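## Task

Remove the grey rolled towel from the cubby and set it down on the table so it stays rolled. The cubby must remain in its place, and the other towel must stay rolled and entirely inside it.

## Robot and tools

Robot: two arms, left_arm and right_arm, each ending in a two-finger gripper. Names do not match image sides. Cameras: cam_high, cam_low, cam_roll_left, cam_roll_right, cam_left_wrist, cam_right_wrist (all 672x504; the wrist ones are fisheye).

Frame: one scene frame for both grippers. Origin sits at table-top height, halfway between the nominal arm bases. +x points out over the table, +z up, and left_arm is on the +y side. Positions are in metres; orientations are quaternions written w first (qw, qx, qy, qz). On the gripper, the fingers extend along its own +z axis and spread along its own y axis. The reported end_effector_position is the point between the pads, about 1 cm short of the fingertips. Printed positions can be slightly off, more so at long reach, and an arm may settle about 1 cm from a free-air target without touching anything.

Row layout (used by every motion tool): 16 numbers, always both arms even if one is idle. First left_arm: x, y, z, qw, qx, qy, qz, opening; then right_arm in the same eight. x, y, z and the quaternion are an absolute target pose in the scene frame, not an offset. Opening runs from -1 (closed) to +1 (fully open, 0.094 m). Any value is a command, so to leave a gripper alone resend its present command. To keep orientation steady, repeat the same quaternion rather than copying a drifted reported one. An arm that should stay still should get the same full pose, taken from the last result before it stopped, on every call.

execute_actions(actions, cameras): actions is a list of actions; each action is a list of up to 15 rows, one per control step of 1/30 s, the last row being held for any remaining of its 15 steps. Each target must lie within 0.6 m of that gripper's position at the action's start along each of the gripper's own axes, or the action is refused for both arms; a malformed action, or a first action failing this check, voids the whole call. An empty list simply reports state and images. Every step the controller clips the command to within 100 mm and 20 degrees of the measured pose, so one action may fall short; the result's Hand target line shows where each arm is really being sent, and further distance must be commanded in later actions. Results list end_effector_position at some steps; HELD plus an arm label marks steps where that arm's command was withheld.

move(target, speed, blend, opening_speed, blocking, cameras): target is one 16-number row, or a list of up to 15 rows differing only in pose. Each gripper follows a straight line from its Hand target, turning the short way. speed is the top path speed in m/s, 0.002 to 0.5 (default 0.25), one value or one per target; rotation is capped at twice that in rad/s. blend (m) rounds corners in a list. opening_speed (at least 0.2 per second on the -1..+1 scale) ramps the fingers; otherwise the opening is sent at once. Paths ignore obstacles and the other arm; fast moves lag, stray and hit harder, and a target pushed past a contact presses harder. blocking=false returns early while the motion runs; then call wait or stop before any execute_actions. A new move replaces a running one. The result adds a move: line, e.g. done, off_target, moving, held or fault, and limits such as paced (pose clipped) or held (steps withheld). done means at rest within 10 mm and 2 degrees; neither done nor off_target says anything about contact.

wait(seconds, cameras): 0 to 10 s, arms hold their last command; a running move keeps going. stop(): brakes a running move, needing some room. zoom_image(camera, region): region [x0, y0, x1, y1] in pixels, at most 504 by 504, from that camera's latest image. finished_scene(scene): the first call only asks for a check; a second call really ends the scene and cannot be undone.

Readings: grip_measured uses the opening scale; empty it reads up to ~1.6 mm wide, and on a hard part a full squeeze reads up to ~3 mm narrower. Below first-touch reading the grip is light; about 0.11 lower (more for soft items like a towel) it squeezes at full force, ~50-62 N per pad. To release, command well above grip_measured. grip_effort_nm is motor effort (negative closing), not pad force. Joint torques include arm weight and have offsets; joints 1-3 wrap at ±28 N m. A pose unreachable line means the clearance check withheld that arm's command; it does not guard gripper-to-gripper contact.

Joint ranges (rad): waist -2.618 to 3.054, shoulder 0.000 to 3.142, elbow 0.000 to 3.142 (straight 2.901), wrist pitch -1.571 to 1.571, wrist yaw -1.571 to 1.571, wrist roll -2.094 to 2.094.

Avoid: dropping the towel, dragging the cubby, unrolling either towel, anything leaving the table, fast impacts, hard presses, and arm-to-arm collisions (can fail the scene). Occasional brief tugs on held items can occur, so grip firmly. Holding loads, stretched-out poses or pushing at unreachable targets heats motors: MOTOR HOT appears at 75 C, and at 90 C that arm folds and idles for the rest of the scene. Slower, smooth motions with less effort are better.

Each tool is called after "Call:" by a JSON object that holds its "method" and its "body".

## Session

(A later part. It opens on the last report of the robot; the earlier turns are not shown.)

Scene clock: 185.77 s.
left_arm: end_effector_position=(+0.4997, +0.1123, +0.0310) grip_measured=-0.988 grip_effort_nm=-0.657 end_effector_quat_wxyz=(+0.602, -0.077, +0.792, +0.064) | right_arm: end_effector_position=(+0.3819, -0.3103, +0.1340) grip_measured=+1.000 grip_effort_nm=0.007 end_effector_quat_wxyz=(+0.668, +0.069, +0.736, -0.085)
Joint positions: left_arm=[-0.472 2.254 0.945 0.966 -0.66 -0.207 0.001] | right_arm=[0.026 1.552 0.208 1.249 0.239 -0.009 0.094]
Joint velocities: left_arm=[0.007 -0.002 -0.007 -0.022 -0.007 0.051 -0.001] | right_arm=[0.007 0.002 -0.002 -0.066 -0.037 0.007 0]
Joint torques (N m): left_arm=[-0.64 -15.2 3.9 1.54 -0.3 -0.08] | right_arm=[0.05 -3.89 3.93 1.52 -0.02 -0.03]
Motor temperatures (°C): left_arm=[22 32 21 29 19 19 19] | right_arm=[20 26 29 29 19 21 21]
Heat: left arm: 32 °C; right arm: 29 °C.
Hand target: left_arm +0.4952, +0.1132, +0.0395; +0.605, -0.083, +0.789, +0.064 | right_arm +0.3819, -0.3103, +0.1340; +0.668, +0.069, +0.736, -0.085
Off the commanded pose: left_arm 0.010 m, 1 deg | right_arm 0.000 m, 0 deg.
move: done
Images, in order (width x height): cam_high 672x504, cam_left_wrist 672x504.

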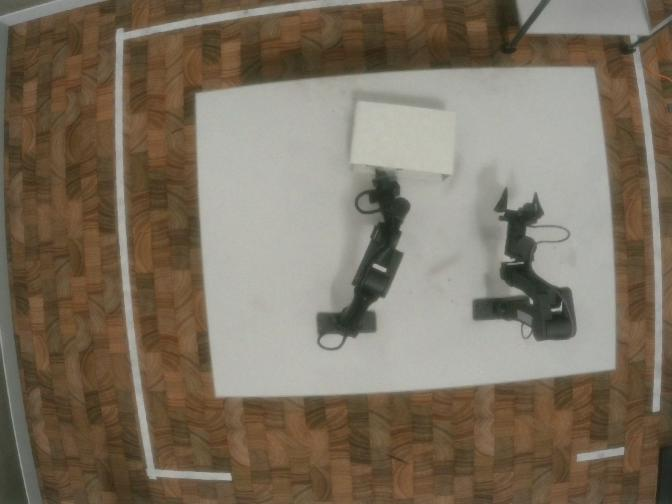

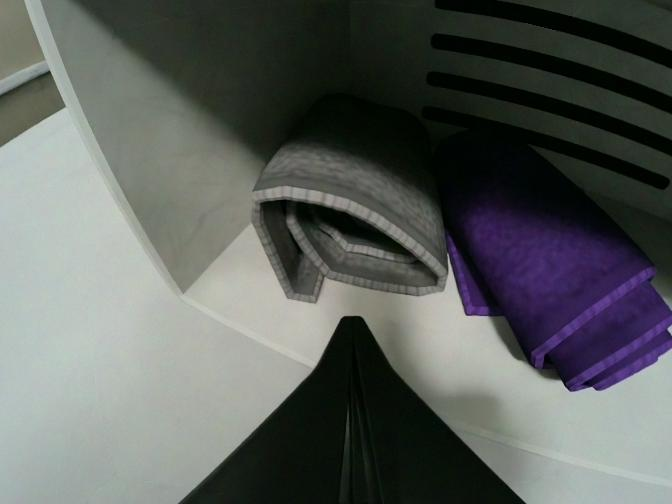

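Call:
{"method": "move", "body": {"target": [[0.475,0.108,0.050,0.6055,-0.0829,0.7891,0.0636,-1.0,0.3819,-0.3103,0.1340,0.668,0.069,0.736,-0.085,1.0]], "speed": 0.06, "cameras": []}}

Call:
{"method": "move", "body": {"target": [[0.475,0.108,0.045,0.6055,-0.0829,0.7891,0.0636,0.75,0.3819,-0.3103,0.1340,0.668,0.069,0.736,-0.085,1.0]], "speed": 0.06, "cameras": ["cam_left_wrist","cam_roll_left","cam_high"]}}

Call:
{"method": "zoom_image", "body": {"camera": "cam_roll_left", "region": [60, 180, 300, 380]}}

Scene clock: 188.73 s.
left_arm: end_effector_position=(+0.4809, +0.1056, +0.0455) grip_measured=-0.988 grip_effort_nm=-0.657 end_effector_quat_wxyz=(+0.608, -0.078, +0.788, +0.060) | right_arm: end_effector_position=(+0.3819, -0.3103, +0.1340) grip_measured=+1.000 grip_effort_nm=0.002 end_effector_quat_wxyz=(+0.668, +0.069, +0.736, -0.085)
Joint positions: left_arm=[-0.513 2.182 0.877 0.966 -0.697 -0.222 0.001] | right_arm=[0.026 1.552 0.208 1.249 0.239 -0.009 0.094]
Joint velocities: left_arm=[-0.012 -0.012 -0.002 -0.007 0.007 0.037 -0.001] | right_arm=[0.007 -0.007 -0.017 -0.037 0.051 0.066 0]
Joint torques (N m): left_arm=[-0.7 -14.31 3.86 1.4 -0.33 -0.1] | right_arm=[0.02 -3.89 3.92 1.52 -0.02 -0.03]
Motor temperatures (°C): left_arm=[22 33 21 29 19 19 19] | right_arm=[20 26 29 29 19 21 21]
Heat: left arm: 33 °C; right arm: 29 °C.
Hand target: left_arm +0.4753, +0.1081, +0.0499; +0.606, -0.083, +0.789, +0.063 | right_arm +0.3819, -0.3103, +0.1340; +0.668, +0.069, +0.736, -0.085
Off the commanded pose: left_arm 0.008 m, 1 deg | right_arm 0.000 m, 0 deg.
move: done
No camera images: "cameras" was empty.

Scene clock: 189.43 s.
left_arm: end_effector_position=(+0.4809, +0.1057, +0.0455) grip_measured=+0.748 grip_effort_nm=0.100 end_effector_quat_wxyz=(+0.608, -0.079, +0.788, +0.060) | right_arm: end_effector_position=(+0.3819, -0.3103, +0.1340) grip_measured=+1.000 grip_effort_nm=-0.007 end_effector_quat_wxyz=(+0.668, +0.069, +0.736, -0.085)
Joint positions: left_arm=[-0.513 2.182 0.877 0.966 -0.698 -0.224 0.082] | right_arm=[0.026 1.552 0.208 1.249 0.239 -0.009 0.094]
Joint velocities: left_arm=[0.002 0.017 -0.002 -0.037 0.022 -0.066 0] | right_arm=[-0.022 0.002 -0.007 -0.037 -0.037 0.022 0]
Joint torques (N m): left_arm=[-0.55 -12.62 3.86 1.59 -0.34 -0.08] | right_arm=[0.05 -3.9 3.92 1.52 -0.02 -0.03]
Motor temperatures (°C): left_arm=[22 33 21 29 19 19 19] | right_arm=[20 26 29 29 19 21 21]
Heat: left arm: 33 °C; right arm: 29 °C.
Hand target: left_arm +0.4752, +0.1080, +0.0449; +0.605, -0.083, +0.789, +0.063 | right_arm +0.3819, -0.3103, +0.1340; +0.668, +0.069, +0.736, -0.085
Off the commanded pose: left_arm 0.006 m, 1 deg | right_arm 0.000 m, 0 deg.
move: done
Images, in order (width x height): cam_high 672x504, cam_roll_left 672x504, cam_left_wrist 672x504.

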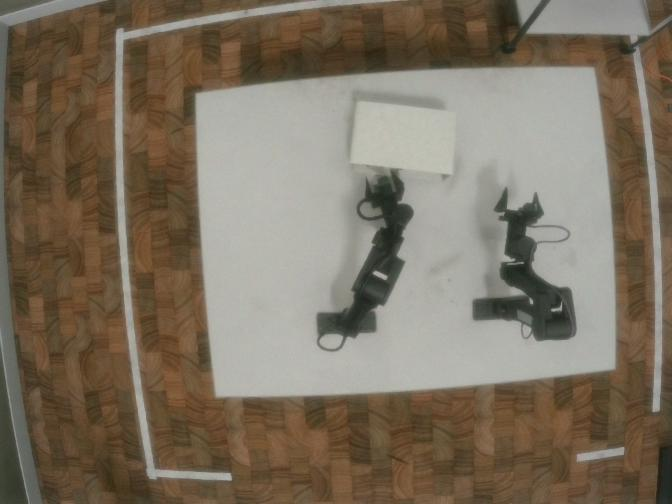

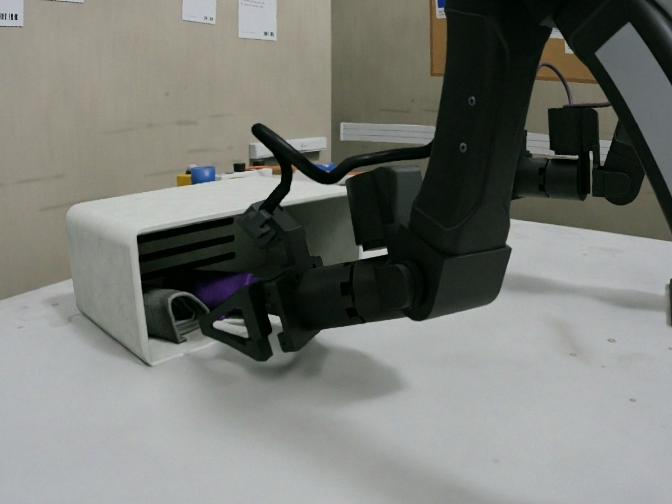

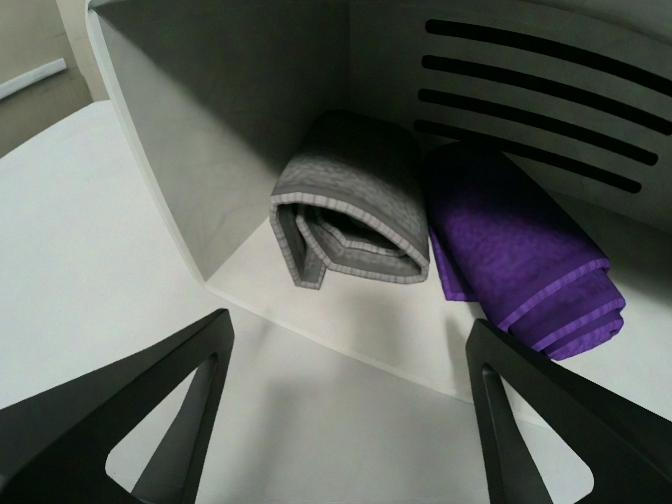

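Scaled by 2.100 from the camera's 672x504 image, which has a finer 960x720 frame.

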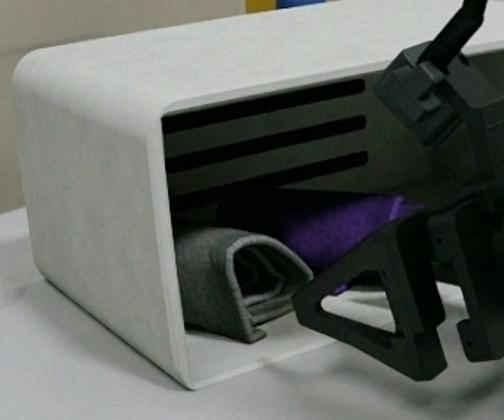

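Call:
{"method": "move", "body": {"target": [[0.490,0.114,0.040,0.6055,-0.0829,0.7891,0.0636,0.75,0.3819,-0.3103,0.1340,0.668,0.069,0.736,-0.085,1.0],[0.532,0.122,0.034,0.6055,-0.0829,0.7891,0.0636,0.75,0.3819,-0.3103,0.1340,0.668,0.069,0.736,-0.085,1.0]], "speed": 0.04, "cameras": ["cam_high","cam_left_wrist","cam_roll_left"]}}

Scene clock: 192.07 s.
left_arm: end_effector_position=(+0.5271, +0.1211, +0.0500) grip_measured=+0.748 grip_effort_nm=0.100 end_effector_quat_wxyz=(+0.621, -0.096, +0.776, +0.054) | right_arm: end_effector_position=(+0.3819, -0.3103, +0.1340) grip_measured=+1.000 grip_effort_nm=0.002 end_effector_quat_wxyz=(+0.668, +0.069, +0.736, -0.085)
Joint positions: left_arm=[-0.425 2.268 1.031 0.957 -0.63 -0.205 0.082] | right_arm=[0.026 1.552 0.208 1.249 0.239 -0.009 0.094]
Joint velocities: left_arm=[0.017 0.002 -0.007 0.022 0.007 0.007 -0.001] | right_arm=[0.012 -0.017 -0.002 -0.007 0.007 -0.007 0]
Joint torques (N m): left_arm=[0.79 -9.76 8.75 1.29 0.03 0.19] | right_arm=[0.02 -3.88 3.92 1.52 -0.02 -0.03]
Motor temperatures (°C): left_arm=[21 33 21 29 19 19 19] | right_arm=[20 26 29 29 19 21 21]
Heat: left arm: 33 °C; right arm: 29 °C.
Hand target: left_arm +0.5310, +0.1221, +0.0342; +0.606, -0.083, +0.789, +0.064 | right_arm +0.3819, -0.3103, +0.1340; +0.668, +0.069, +0.736, -0.085
Off the commanded pose: left_arm 0.017 m, 3 deg | right_arm 0.000 m, 0 deg.
move: off_target (left_arm)
Images, in order (width x height): cam_high 672x504, cam_roll_left 672x504, cam_left_wrist 672x504.

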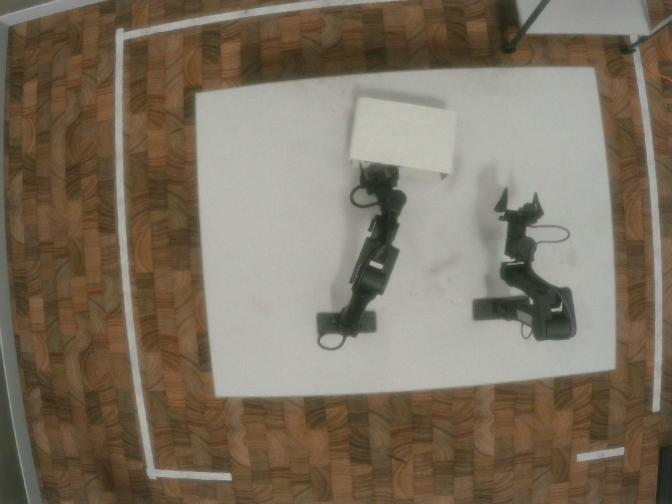

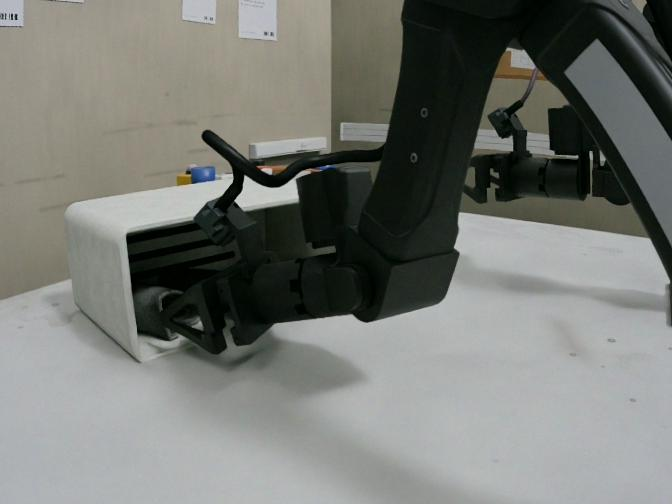

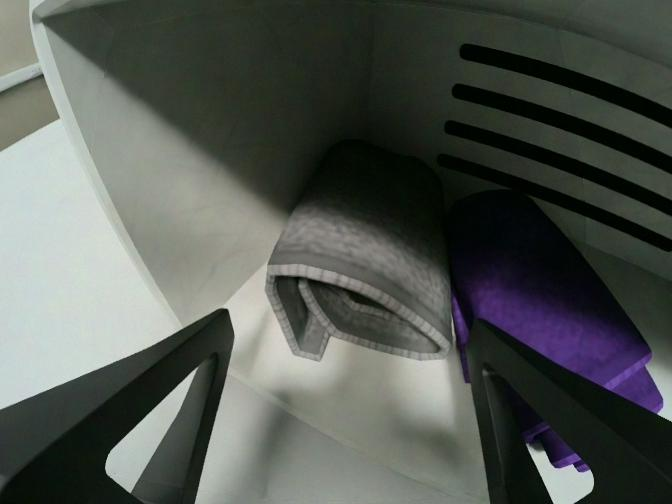

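Call:
{"method": "move", "body": {"target": [[0.520,0.121,0.020,0.6055,-0.0829,0.7891,0.0636,0.75,0.3819,-0.3103,0.1340,0.668,0.069,0.736,-0.085,1.0],[0.537,0.124,0.022,0.6055,-0.0829,0.7891,0.0636,0.75,0.3819,-0.3103,0.1340,0.668,0.069,0.736,-0.085,1.0]], "speed": 0.04, "cameras": ["cam_high","cam_left_wrist","cam_roll_left"]}}

Call:
{"method": "zoom_image", "body": {"camera": "cam_high", "region": [320, 60, 460, 200]}}

Scene clock: 193.83 s.
left_arm: end_effector_position=(+0.5326, +0.1224, +0.0353) grip_measured=+0.748 grip_effort_nm=0.100 end_effector_quat_wxyz=(+0.616, -0.091, +0.780, +0.055) | right_arm: end_effector_position=(+0.3819, -0.3103, +0.1340) grip_measured=+1.000 grip_effort_nm=-0.002 end_effector_quat_wxyz=(+0.668, +0.069, +0.736, -0.085)
Joint positions: left_arm=[-0.415 2.317 1.056 0.97 -0.615 -0.199 0.082] | right_arm=[0.026 1.552 0.208 1.249 0.239 -0.009 0.094]
Joint velocities: left_arm=[-0.002 -0.012 -0.007 0.007 -0.095 0.022 0.001] | right_arm=[0.027 -0.022 -0.017 -0.051 0.007 -0.007 0]
Joint torques (N m): left_arm=[0.88 -10.19 8.35 1.43 -0.04 0.13] | right_arm=[0.03 -3.88 3.9 1.52 -0.02 -0.03]
Motor temperatures (°C): left_arm=[21 33 21 29 19 19 19] | right_arm=[20 26 29 29 19 21 21]
Heat: left arm: 33 °C; right arm: 29 °C.
Hand target: left_arm +0.5362, +0.1240, +0.0221; +0.605, -0.083, +0.789, +0.063 | right_arm +0.3819, -0.3103, +0.1340; +0.668, +0.069, +0.736, -0.085
Off the commanded pose: left_arm 0.014 m, 2 deg | right_arm 0.000 m, 0 deg.
move: off_target (left_arm)
Images, in order (width x height): cam_high 672x504, cam_roll_left 672x504, cam_left_wrist 672x504.

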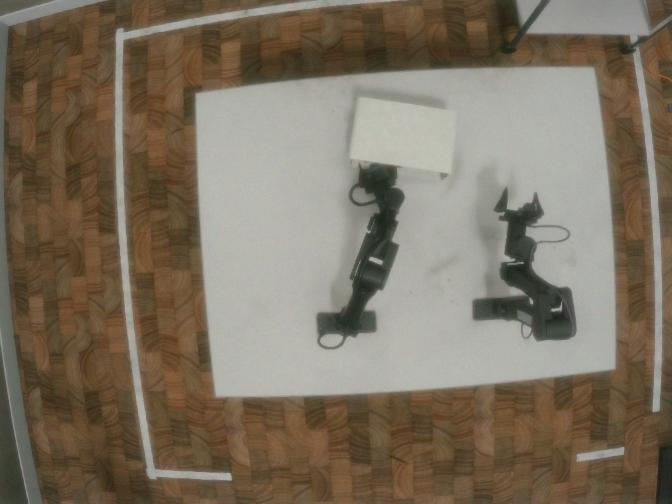

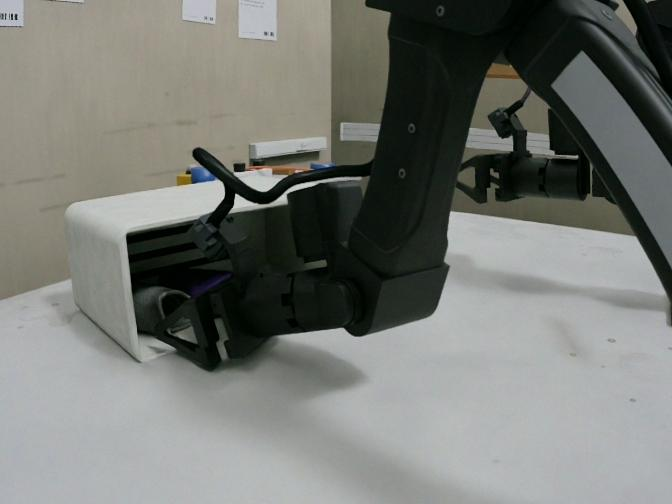

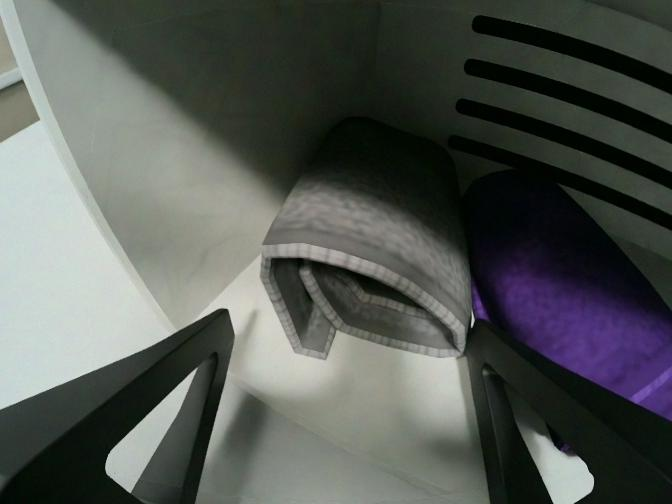

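Scaled by 3.600 from the camera's 672x504 image, which has a finer 960x720 frame.

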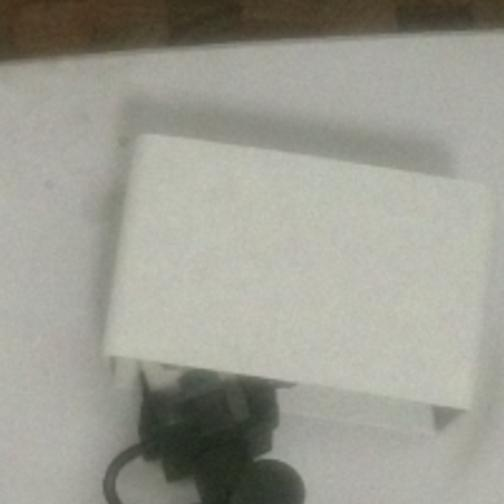

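Call:
{"method": "zoom_image", "body": {"camera": "cam_left_wrist", "region": [230, 200, 510, 410]}}

Scaled by 1.800 from the camera's 672x504 image, which has a finer 960x720 frame.

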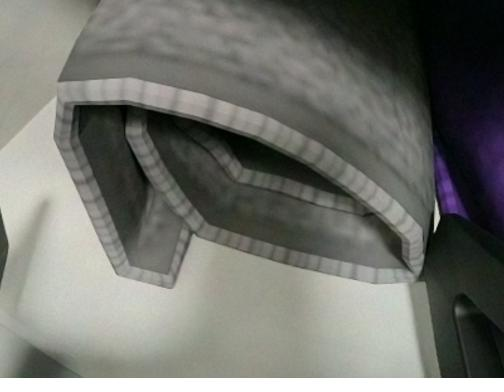

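Call:
{"method": "move", "body": {"target": [[0.495,0.115,0.034,0.6055,-0.0829,0.7891,0.0636,0.75,0.3819,-0.3103,0.1340,0.668,0.069,0.736,-0.085,1.0]], "speed": 0.07, "cameras": []}}

Call:
{"method": "move", "body": {"target": [[0.492,0.132,0.030,0.6055,-0.0829,0.7891,0.0636,-0.36,0.3819,-0.3103,0.1340,0.668,0.069,0.736,-0.085,1.0]], "speed": 0.06, "cameras": ["cam_left_wrist"]}}

Scene clock: 200.90 s.
left_arm: end_effector_position=(+0.4999, +0.1135, +0.0266) grip_measured=+0.748 grip_effort_nm=0.100 end_effector_quat_wxyz=(+0.604, -0.077, +0.791, +0.062) | right_arm: end_effector_position=(+0.3819, -0.3103, +0.1340) grip_measured=+1.000 grip_effort_nm=0.002 end_effector_quat_wxyz=(+0.668, +0.069, +0.736, -0.085)
Joint positions: left_arm=[-0.469 2.271 0.942 0.99 -0.656 -0.207 0.082] | right_arm=[0.026 1.552 0.208 1.249 0.239 -0.009 0.094]
Joint velocities: left_arm=[-0.022 0.002 -0.007 0.007 0.037 0.022 -0.001] | right_arm=[0.007 -0.002 -0.037 -0.037 -0.007 0.022 0]
Joint torques (N m): left_arm=[-0.51 -14.95 3.71 1.55 -0.34 -0.05] | right_arm=[0.02 -3.89 3.9 1.52 -0.01 -0.03]
Motor temperatures (°C): left_arm=[21 32 21 30 19 19 19] | right_arm=[20 26 29 29 19 21 21]
Heat: left arm: 32 °C; right arm: 29 °C.
Hand target: left_arm +0.4953, +0.1152, +0.0337; +0.605, -0.083, +0.789, +0.064 | right_arm +0.3819, -0.3103, +0.1340; +0.668, +0.069, +0.736, -0.085
Off the commanded pose: left_arm 0.009 m, 1 deg | right_arm 0.000 m, 0 deg.
move: done
No camera images: "cameras" was empty.

Scene clock: 201.77 s.
left_arm: end_effector_position=(+0.4950, +0.1282, +0.0259) grip_measured=-0.358 grip_effort_nm=-0.120 end_effector_quat_wxyz=(+0.607, -0.087, +0.787, +0.062) | right_arm: end_effector_position=(+0.3819, -0.3103, +0.1340) grip_measured=+1.000 grip_effort_nm=-0.002 end_effector_quat_wxyz=(+0.668, +0.069, +0.736, -0.085)
Joint positions: left_arm=[-0.444 2.264 0.895 1.044 -0.644 -0.207 0.03] | right_arm=[0.026 1.552 0.208 1.249 0.239 -0.009 0.094]
Joint velocities: left_arm=[-0.027 0.007 -0.002 0.037 -0.037 0.022 0] | right_arm=[0.007 -0.002 0.022 0.007 0.037 0.007 0]
Joint torques (N m): left_arm=[0.76 -14.28 3.48 1.57 -0.06 0.11] | right_arm=[0.03 -3.89 3.92 1.52 -0.01 -0.03]
Motor temperatures (°C): left_arm=[21 32 21 30 19 19 19] | right_arm=[20 26 29 29 19 21 21]
Heat: left arm: 32 °C; right arm: 29 °C.
Hand target: left_arm +0.4923, +0.1321, +0.0301; +0.606, -0.083, +0.789, +0.064 | right_arm +0.3819, -0.3103, +0.1340; +0.668, +0.069, +0.736, -0.085
Off the commanded pose: left_arm 0.006 m, 1 deg | right_arm 0.000 m, 0 deg.
move: done
Images, in order (width x height): cam_left_wrist 672x504.

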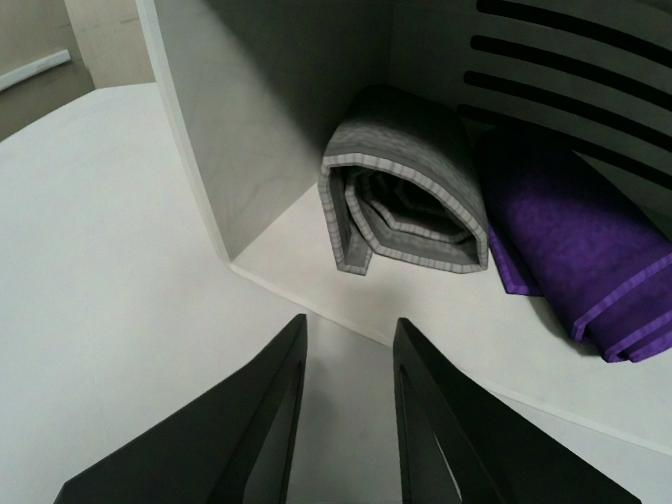

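Call:
{"method": "move", "body": {"target": [[0.520,0.135,0.020,0.6055,-0.0829,0.7891,0.0636,-0.36,0.3819,-0.3103,0.1340,0.668,0.069,0.736,-0.085,1.0]], "speed": 0.04, "cameras": ["cam_left_wrist"]}}

Call:
{"method": "zoom_image", "body": {"camera": "cam_left_wrist", "region": [230, 200, 510, 410]}}

Scene clock: 204.63 s.
left_arm: end_effector_position=(+0.5158, +0.1339, +0.0335) grip_measured=-0.358 grip_effort_nm=-0.115 end_effector_quat_wxyz=(+0.617, -0.092, +0.779, +0.055) | right_arm: end_effector_position=(+0.3819, -0.3103, +0.1340) grip_measured=+1.000 grip_effort_nm=-0.002 end_effector_quat_wxyz=(+0.668, +0.069, +0.736, -0.085)
Joint positions: left_arm=[-0.406 2.287 0.961 1.04 -0.607 -0.195 0.03] | right_arm=[0.026 1.552 0.208 1.249 0.239 -0.009 0.094]
Joint velocities: left_arm=[-0.007 -0.012 0.002 -0.037 0.037 0.037 0] | right_arm=[-0.007 -0.002 0.007 -0.007 0.051 -0.037 0]
Joint torques (N m): left_arm=[0.69 -9.61 7.99 1.39 -0.06 0.15] | right_arm=[0.03 -3.88 3.92 1.52 -0.02 -0.03]
Motor temperatures (°C): left_arm=[21 33 21 30 19 19 19] | right_arm=[20 26 29 29 19 21 21]
Heat: left arm: 33 °C; right arm: 29 °C.
Hand target: left_arm +0.5192, +0.1350, +0.0201; +0.606, -0.083, +0.789, +0.064 | right_arm +0.3819, -0.3103, +0.1340; +0.668, +0.069, +0.736, -0.085
Off the commanded pose: left_arm 0.014 m, 2 deg | right_arm 0.000 m, 0 deg.
move: off_target (left_arm)
Images, in order (width x height): cam_left_wrist 672x504.

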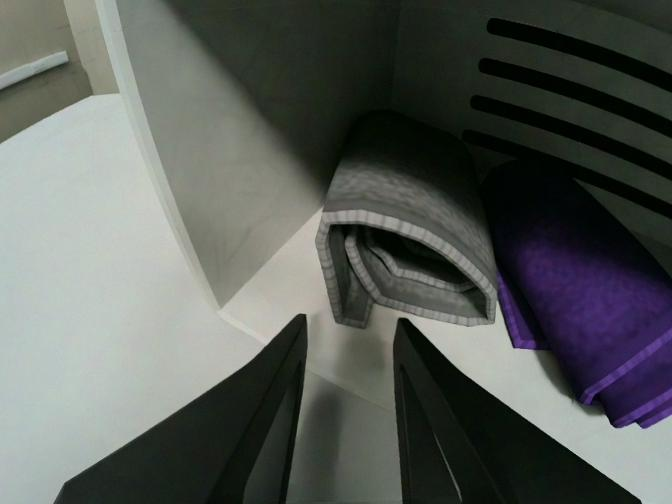

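Scaled by 1.800 from the camera's 672x504 image, which has a finer 960x720 frame.

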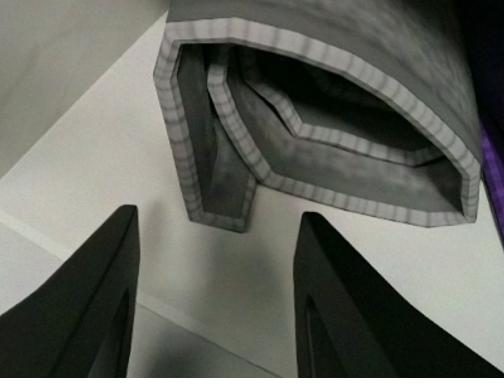

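Call:
{"method": "move", "body": {"target": [[0.541,0.1405,0.013,0.6055,-0.0829,0.7891,0.0636,-0.36,0.3819,-0.3103,0.1340,0.668,0.069,0.736,-0.085,1.0]], "speed": 0.03, "cameras": ["cam_high","cam_left_wrist"]}}

Call:
{"method": "zoom_image", "body": {"camera": "cam_left_wrist", "region": [230, 200, 510, 410]}}

Call:
{"method": "zoom_image", "body": {"camera": "cam_high", "region": [320, 60, 460, 200]}}

Scene clock: 209.73 s.
left_arm: end_effector_position=(+0.5375, +0.1392, +0.0293) grip_measured=-0.358 grip_effort_nm=-0.115 end_effector_quat_wxyz=(+0.620, -0.093, +0.777, +0.055) | right_arm: end_effector_position=(+0.3819, -0.3103, +0.1340) grip_measured=+1.000 grip_effort_nm=-0.002 end_effector_quat_wxyz=(+0.668, +0.069, +0.736, -0.085)
Joint positions: left_arm=[-0.372 2.342 1.047 1.022 -0.576 -0.182 0.03] | right_arm=[0.026 1.552 0.208 1.249 0.239 -0.009 0.094]
Joint velocities: left_arm=[0.007 -0.002 0.007 0.007 0.022 0.022 0] | right_arm=[-0.002 -0.002 -0.007 -0.007 0.022 0.051 0]
Joint torques (N m): left_arm=[0.72 -10.06 8.09 1.38 0.03 0.12] | right_arm=[0.02 -3.89 3.92 1.52 -0.02 -0.03]
Motor temperatures (°C): left_arm=[21 33 21 30 19 19 19] | right_arm=[20 26 29 29 19 21 21]
Heat: left arm: 33 °C; right arm: 29 °C.
Hand target: left_arm +0.5400, +0.1407, +0.0132; +0.605, -0.083, +0.789, +0.063 | right_arm +0.3819, -0.3103, +0.1340; +0.668, +0.069, +0.736, -0.085
Off the commanded pose: left_arm 0.017 m, 3 deg | right_arm 0.000 m, 0 deg.
move: off_target (left_arm)
Images, in order (width x height): cam_high 672x504, cam_left_wrist 672x504.

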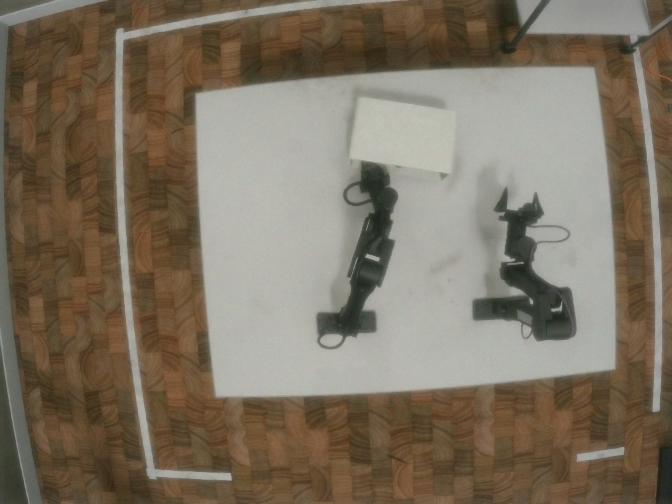

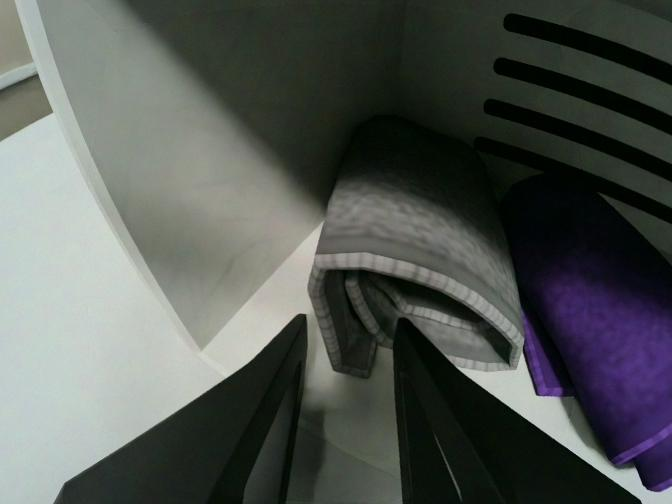

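Scaled by 1.800 from the camera's 672x504 image, which has a finer 960x720 frame.

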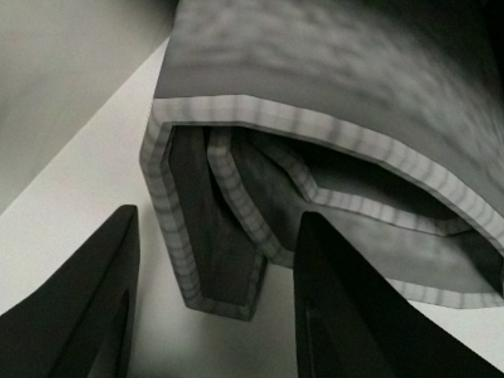

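Scaled by 3.600 from the camera's 672x504 image, which has a finer 960x720 frame.

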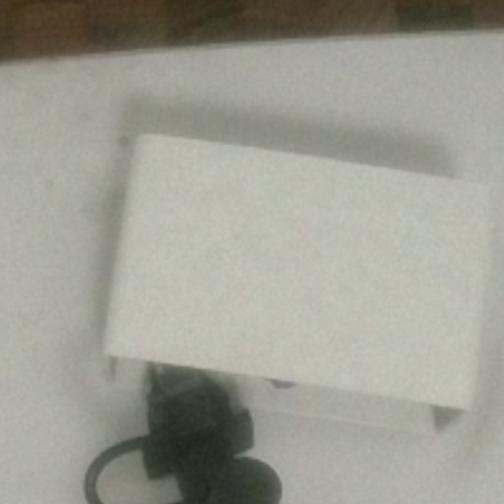

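Call:
{"method": "move", "body": {"target": [[0.550,0.1425,0.013,0.6055,-0.0829,0.7891,0.0636,-0.36,0.3819,-0.3103,0.1340,0.668,0.069,0.736,-0.085,1.0]], "speed": 0.03, "cameras": ["cam_high","cam_left_wrist"]}}

Call:
{"method": "zoom_image", "body": {"camera": "cam_left_wrist", "region": [230, 200, 510, 410]}}

Call:
{"method": "zoom_image", "body": {"camera": "cam_high", "region": [320, 60, 460, 200]}}

Scene clock: 211.00 s.
left_arm: end_effector_position=(+0.5454, +0.1400, +0.0296) grip_measured=-0.358 grip_effort_nm=-0.115 end_effector_quat_wxyz=(+0.620, -0.092, +0.777, +0.054) | right_arm: end_effector_position=(+0.3819, -0.3103, +0.1340) grip_measured=+1.000 grip_effort_nm=-0.002 end_effector_quat_wxyz=(+0.668, +0.069, +0.736, -0.085)
Joint positions: left_arm=[-0.363 2.355 1.08 1.005 -0.567 -0.178 0.03] | right_arm=[0.026 1.552 0.208 1.249 0.239 -0.009 0.094]
Joint velocities: left_arm=[0.002 0.007 -0.007 0.066 -0.037 -0.022 0] | right_arm=[-0.002 0.002 -0.002 -0.051 -0.095 -0.051 0]
Joint torques (N m): left_arm=[1.05 -10.17 8.57 1.36 0.02 0.12] | right_arm=[0.03 -3.89 3.93 1.51 -0.02 -0.03]
Motor temperatures (°C): left_arm=[21 33 21 30 19 19 19] | right_arm=[20 26 29 29 19 21 21]
Heat: left arm: 33 °C; right arm: 29 °C.
Hand target: left_arm +0.5489, +0.1426, +0.0133; +0.606, -0.083, +0.789, +0.063 | right_arm +0.3819, -0.3103, +0.1340; +0.668, +0.069, +0.736, -0.085
Off the commanded pose: left_arm 0.017 m, 3 deg | right_arm 0.000 m, 0 deg.
move: off_target (left_arm)
Images, in order (width x height): cam_high 672x504, cam_left_wrist 672x504.

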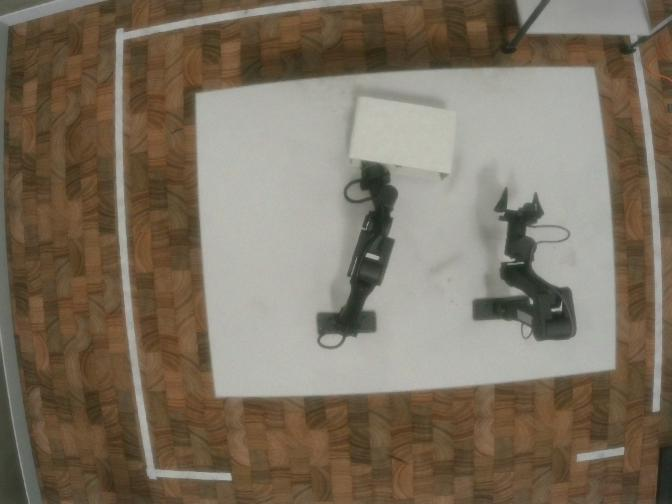

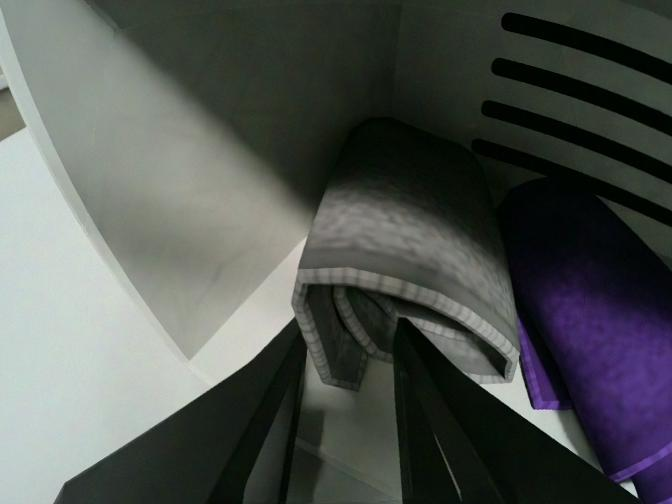

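Scaled by 1.800 from the camera's 672x504 image, which has a finer 960x720 frame.

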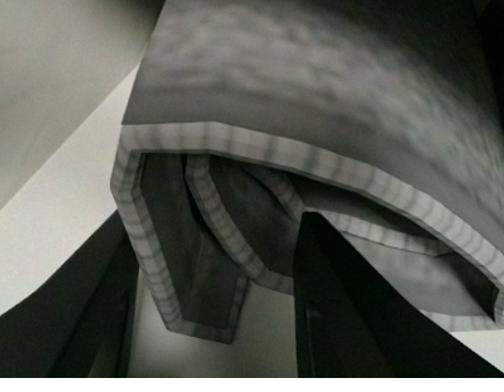

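Scaled by 3.600 from the camera's 672x504 image, which has a finer 960x720 frame.

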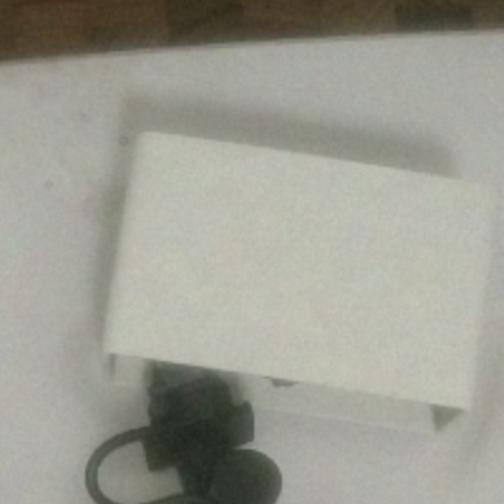

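Call:
{"method": "move", "body": {"target": [[0.550,0.1425,0.013,0.6055,-0.0829,0.7891,0.0636,-0.99,0.3819,-0.3103,0.1340,0.668,0.069,0.736,-0.085,1.0]], "speed": 0.03, "opening_speed": 0.5, "cameras": ["cam_left_wrist"]}}

Call:
{"method": "zoom_image", "body": {"camera": "cam_left_wrist", "region": [230, 200, 510, 410]}}

Scene clock: 212.83 s.
left_arm: end_effector_position=(+0.5453, +0.1401, +0.0294) grip_measured=-0.950 grip_effort_nm=-0.989 end_effector_quat_wxyz=(+0.620, -0.092, +0.777, +0.055) | right_arm: end_effector_position=(+0.3819, -0.3103, +0.1340) grip_measured=+1.000 grip_effort_nm=-0.002 end_effector_quat_wxyz=(+0.668, +0.069, +0.736, -0.085)
Joint positions: left_arm=[-0.363 2.355 1.08 1.004 -0.567 -0.177 0.002] | right_arm=[0.026 1.552 0.208 1.249 0.239 -0.009 0.094]
Joint velocities: left_arm=[-0.017 -0.007 0.012 0.007 -0.007 0.022 -0.001] | right_arm=[0.017 0.002 0.012 -0.022 -0.007 -0.007 0]
Joint torques (N m): left_arm=[1.06 -10.19 8.54 1.36 0.02 0.12] | right_arm=[0.03 -3.89 3.93 1.52 -0.02 -0.02]
Motor temperatures (°C): left_arm=[21 32 22 29 19 19 19] | right_arm=[20 26 29 29 19 21 21]
Heat: left arm: 32 °C; right arm: 29 °C.
Hand target: left_arm +0.5489, +0.1427, +0.0132; +0.605, -0.083, +0.789, +0.063 | right_arm +0.3819, -0.3103, +0.1340; +0.668, +0.069, +0.736, -0.085
Off the commanded pose: left_arm 0.017 m, 3 deg | right_arm 0.000 m, 0 deg.
move: off_target (left_arm)
Images, in order (width x height): cam_left_wrist 672x504.

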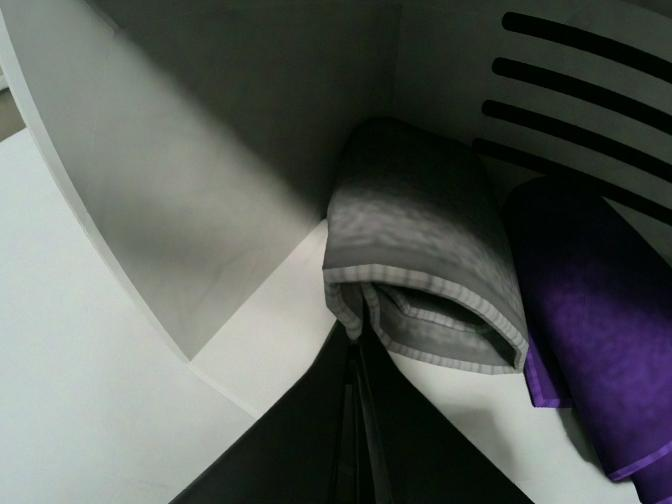

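Scaled by 1.800 from the camera's 672x504 image, which has a finer 960x720 frame.

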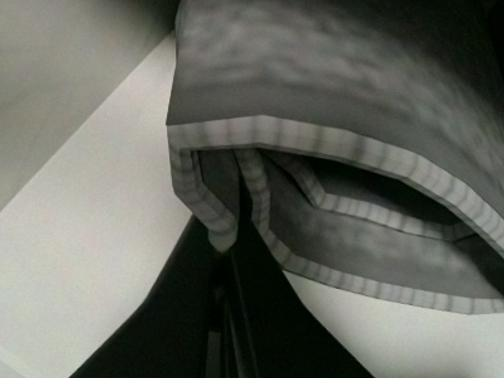

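Call:
{"method": "move", "body": {"target": [[0.505,0.132,0.036,0.6055,-0.0829,0.7891,0.0636,-0.99,0.3819,-0.3103,0.1340,0.668,0.069,0.736,-0.085,1.0]], "speed": 0.03, "cameras": ["cam_high","cam_left_wrist","cam_roll_left"]}}

Call:
{"method": "zoom_image", "body": {"camera": "cam_left_wrist", "region": [230, 200, 510, 410]}}

Scene clock: 215.37 s.
left_arm: end_effector_position=(+0.5107, +0.1321, +0.0305) grip_measured=-0.952 grip_effort_nm=-1.038 end_effector_quat_wxyz=(+0.608, -0.080, +0.787, +0.061) | right_arm: end_effector_position=(+0.3819, -0.3103, +0.1340) grip_measured=+1.000 grip_effort_nm=-0.002 end_effector_quat_wxyz=(+0.668, +0.069, +0.736, -0.085)
Joint positions: left_arm=[-0.413 2.272 0.945 1.015 -0.606 -0.182 0.002] | right_arm=[0.026 1.552 0.208 1.249 0.239 -0.009 0.094]
Joint velocities: left_arm=[0.007 -0.012 -0.012 0.022 -0.007 0.007 -0.001] | right_arm=[0.007 0.007 0.007 -0.022 -0.081 0.007 0]
Joint torques (N m): left_arm=[-0.8 -15.31 3.85 1.37 -0.27 -0.08] | right_arm=[0.05 -3.88 3.92 1.52 -0.01 -0.03]
Motor temperatures (°C): left_arm=[21 33 21 29 19 19 19] | right_arm=[20 26 29 29 19 21 21]
Heat: left arm: 33 °C; right arm: 29 °C.
Hand target: left_arm +0.5051, +0.1323, +0.0356; +0.605, -0.083, +0.789, +0.063 | right_arm +0.3819, -0.3103, +0.1340; +0.668, +0.069, +0.736, -0.085
Off the commanded pose: left_arm 0.008 m, 1 deg | right_arm 0.000 m, 0 deg.
move: done
Images, in order (width x height): cam_high 672x504, cam_roll_left 672x504, cam_left_wrist 672x504.

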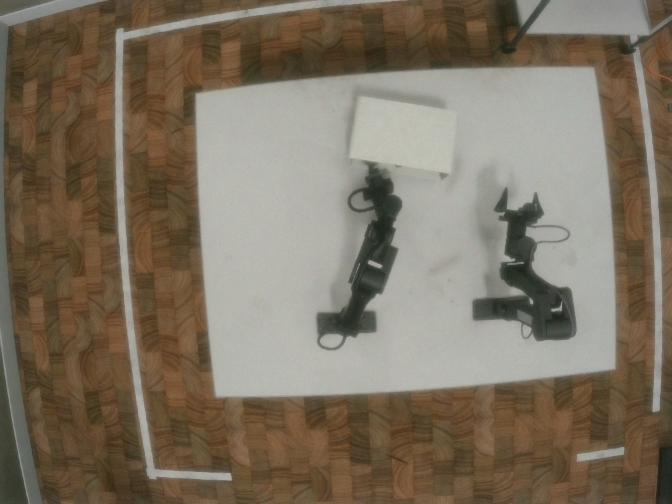

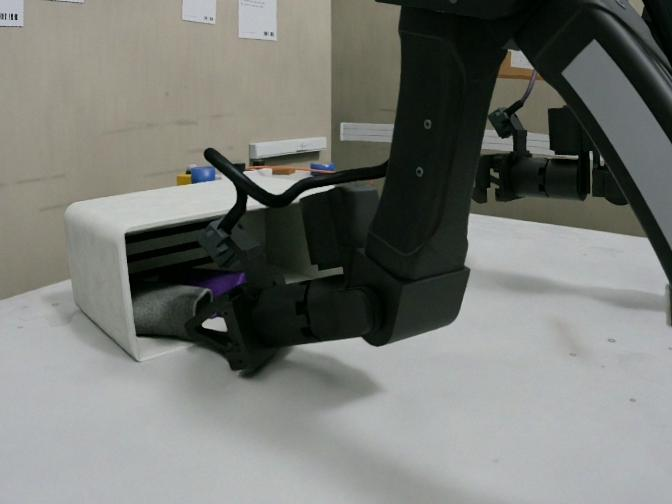

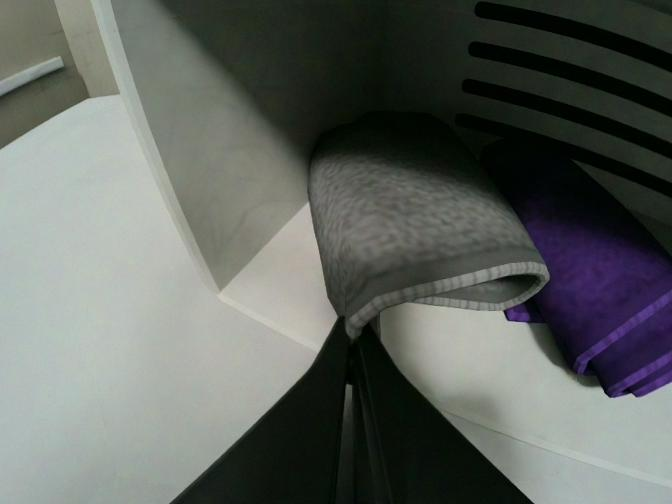

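Scaled by 1.800 from the camera's 672x504 image, which has a finer 960x720 frame.

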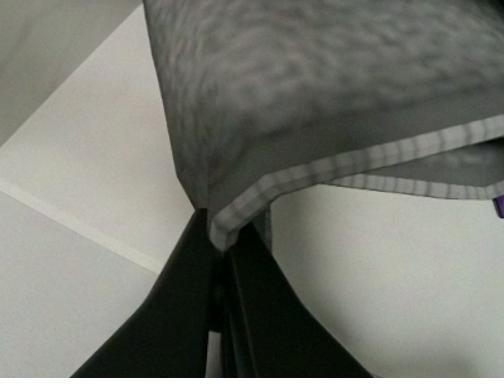

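Call:
{"method": "move", "body": {"target": [[0.455,0.122,0.045,0.6055,-0.0829,0.7891,0.0636,-0.99,0.3819,-0.3103,0.1340,0.668,0.069,0.736,-0.085,1.0]], "speed": 0.03, "cameras": ["cam_high","cam_left_wrist","cam_roll_left"]}}

Call:
{"method": "zoom_image", "body": {"camera": "cam_high", "region": [320, 60, 460, 200]}}

Scene clock: 218.07 s.
left_arm: end_effector_position=(+0.4591, +0.1217, +0.0349) grip_measured=-0.952 grip_effort_nm=-1.043 end_effector_quat_wxyz=(+0.598, -0.074, +0.795, +0.067) | right_arm: end_effector_position=(+0.3819, -0.3103, +0.1340) grip_measured=+1.000 grip_effort_nm=0.002 end_effector_quat_wxyz=(+0.668, +0.069, +0.736, -0.085)
Joint positions: left_arm=[-0.504 2.153 0.766 1.021 -0.69 -0.221 0.002] | right_arm=[0.026 1.552 0.208 1.249 0.239 -0.009 0.094]
Joint velocities: left_arm=[-0.002 -0.007 0.012 -0.066 -0.007 -0.007 0] | right_arm=[-0.002 0.007 -0.007 0.037 0.022 0.007 0]
Joint torques (N m): left_arm=[-0.65 -13.59 3.55 1.67 -0.31 -0.12] | right_arm=[0.05 -3.88 3.92 1.52 -0.02 -0.03]
Motor temperatures (°C): left_arm=[21 33 21 30 19 19 19] | right_arm=[20 26 29 29 19 21 21]
Heat: left arm: 33 °C; right arm: 29 °C.
Hand target: left_arm +0.4553, +0.1223, +0.0446; +0.605, -0.083, +0.789, +0.063 | right_arm +0.3819, -0.3103, +0.1340; +0.668, +0.069, +0.736, -0.085
Off the commanded pose: left_arm 0.011 m, 2 deg | right_arm 0.000 m, 0 deg.
move: off_target (left_arm)
Images, in order (width x height): cam_high 672x504, cam_roll_left 672x504, cam_left_wrist 672x504.

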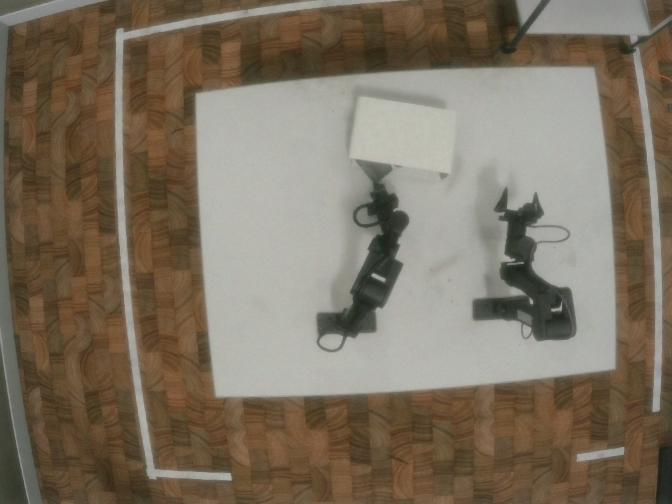

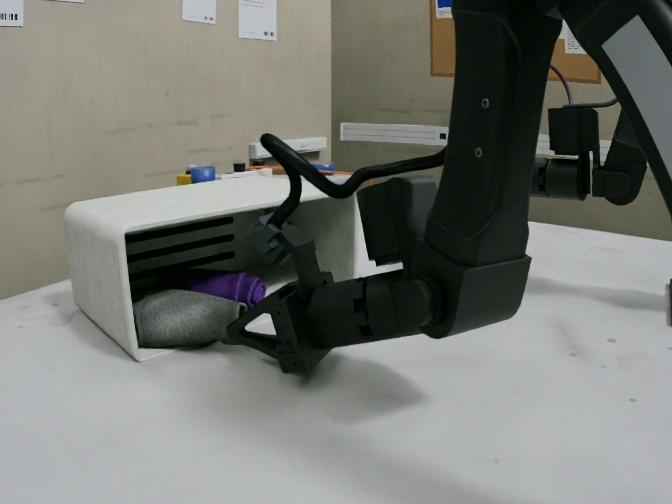

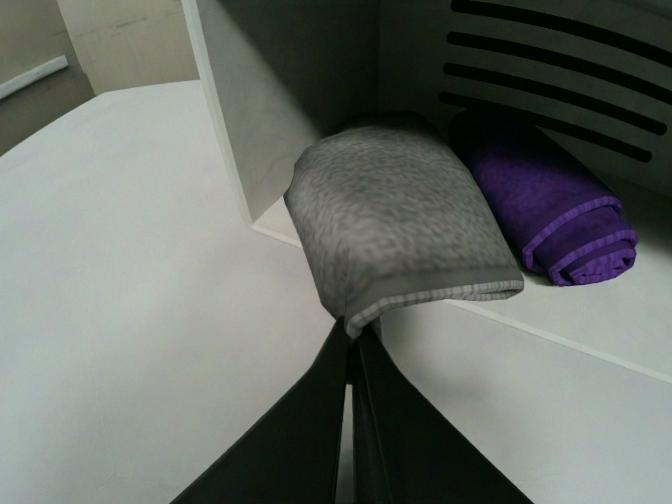

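Scaled by 3.600 from the camera's 672x504 image, which has a finer 960x720 frame.

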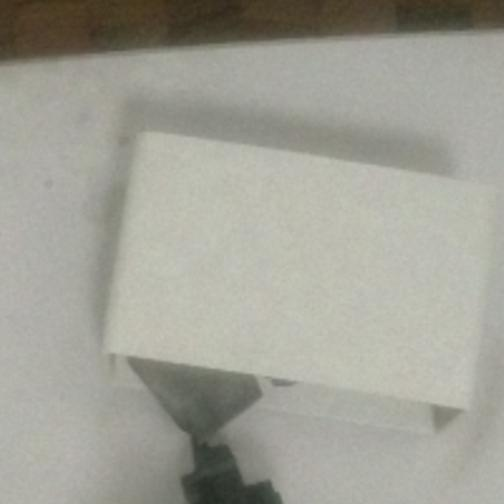

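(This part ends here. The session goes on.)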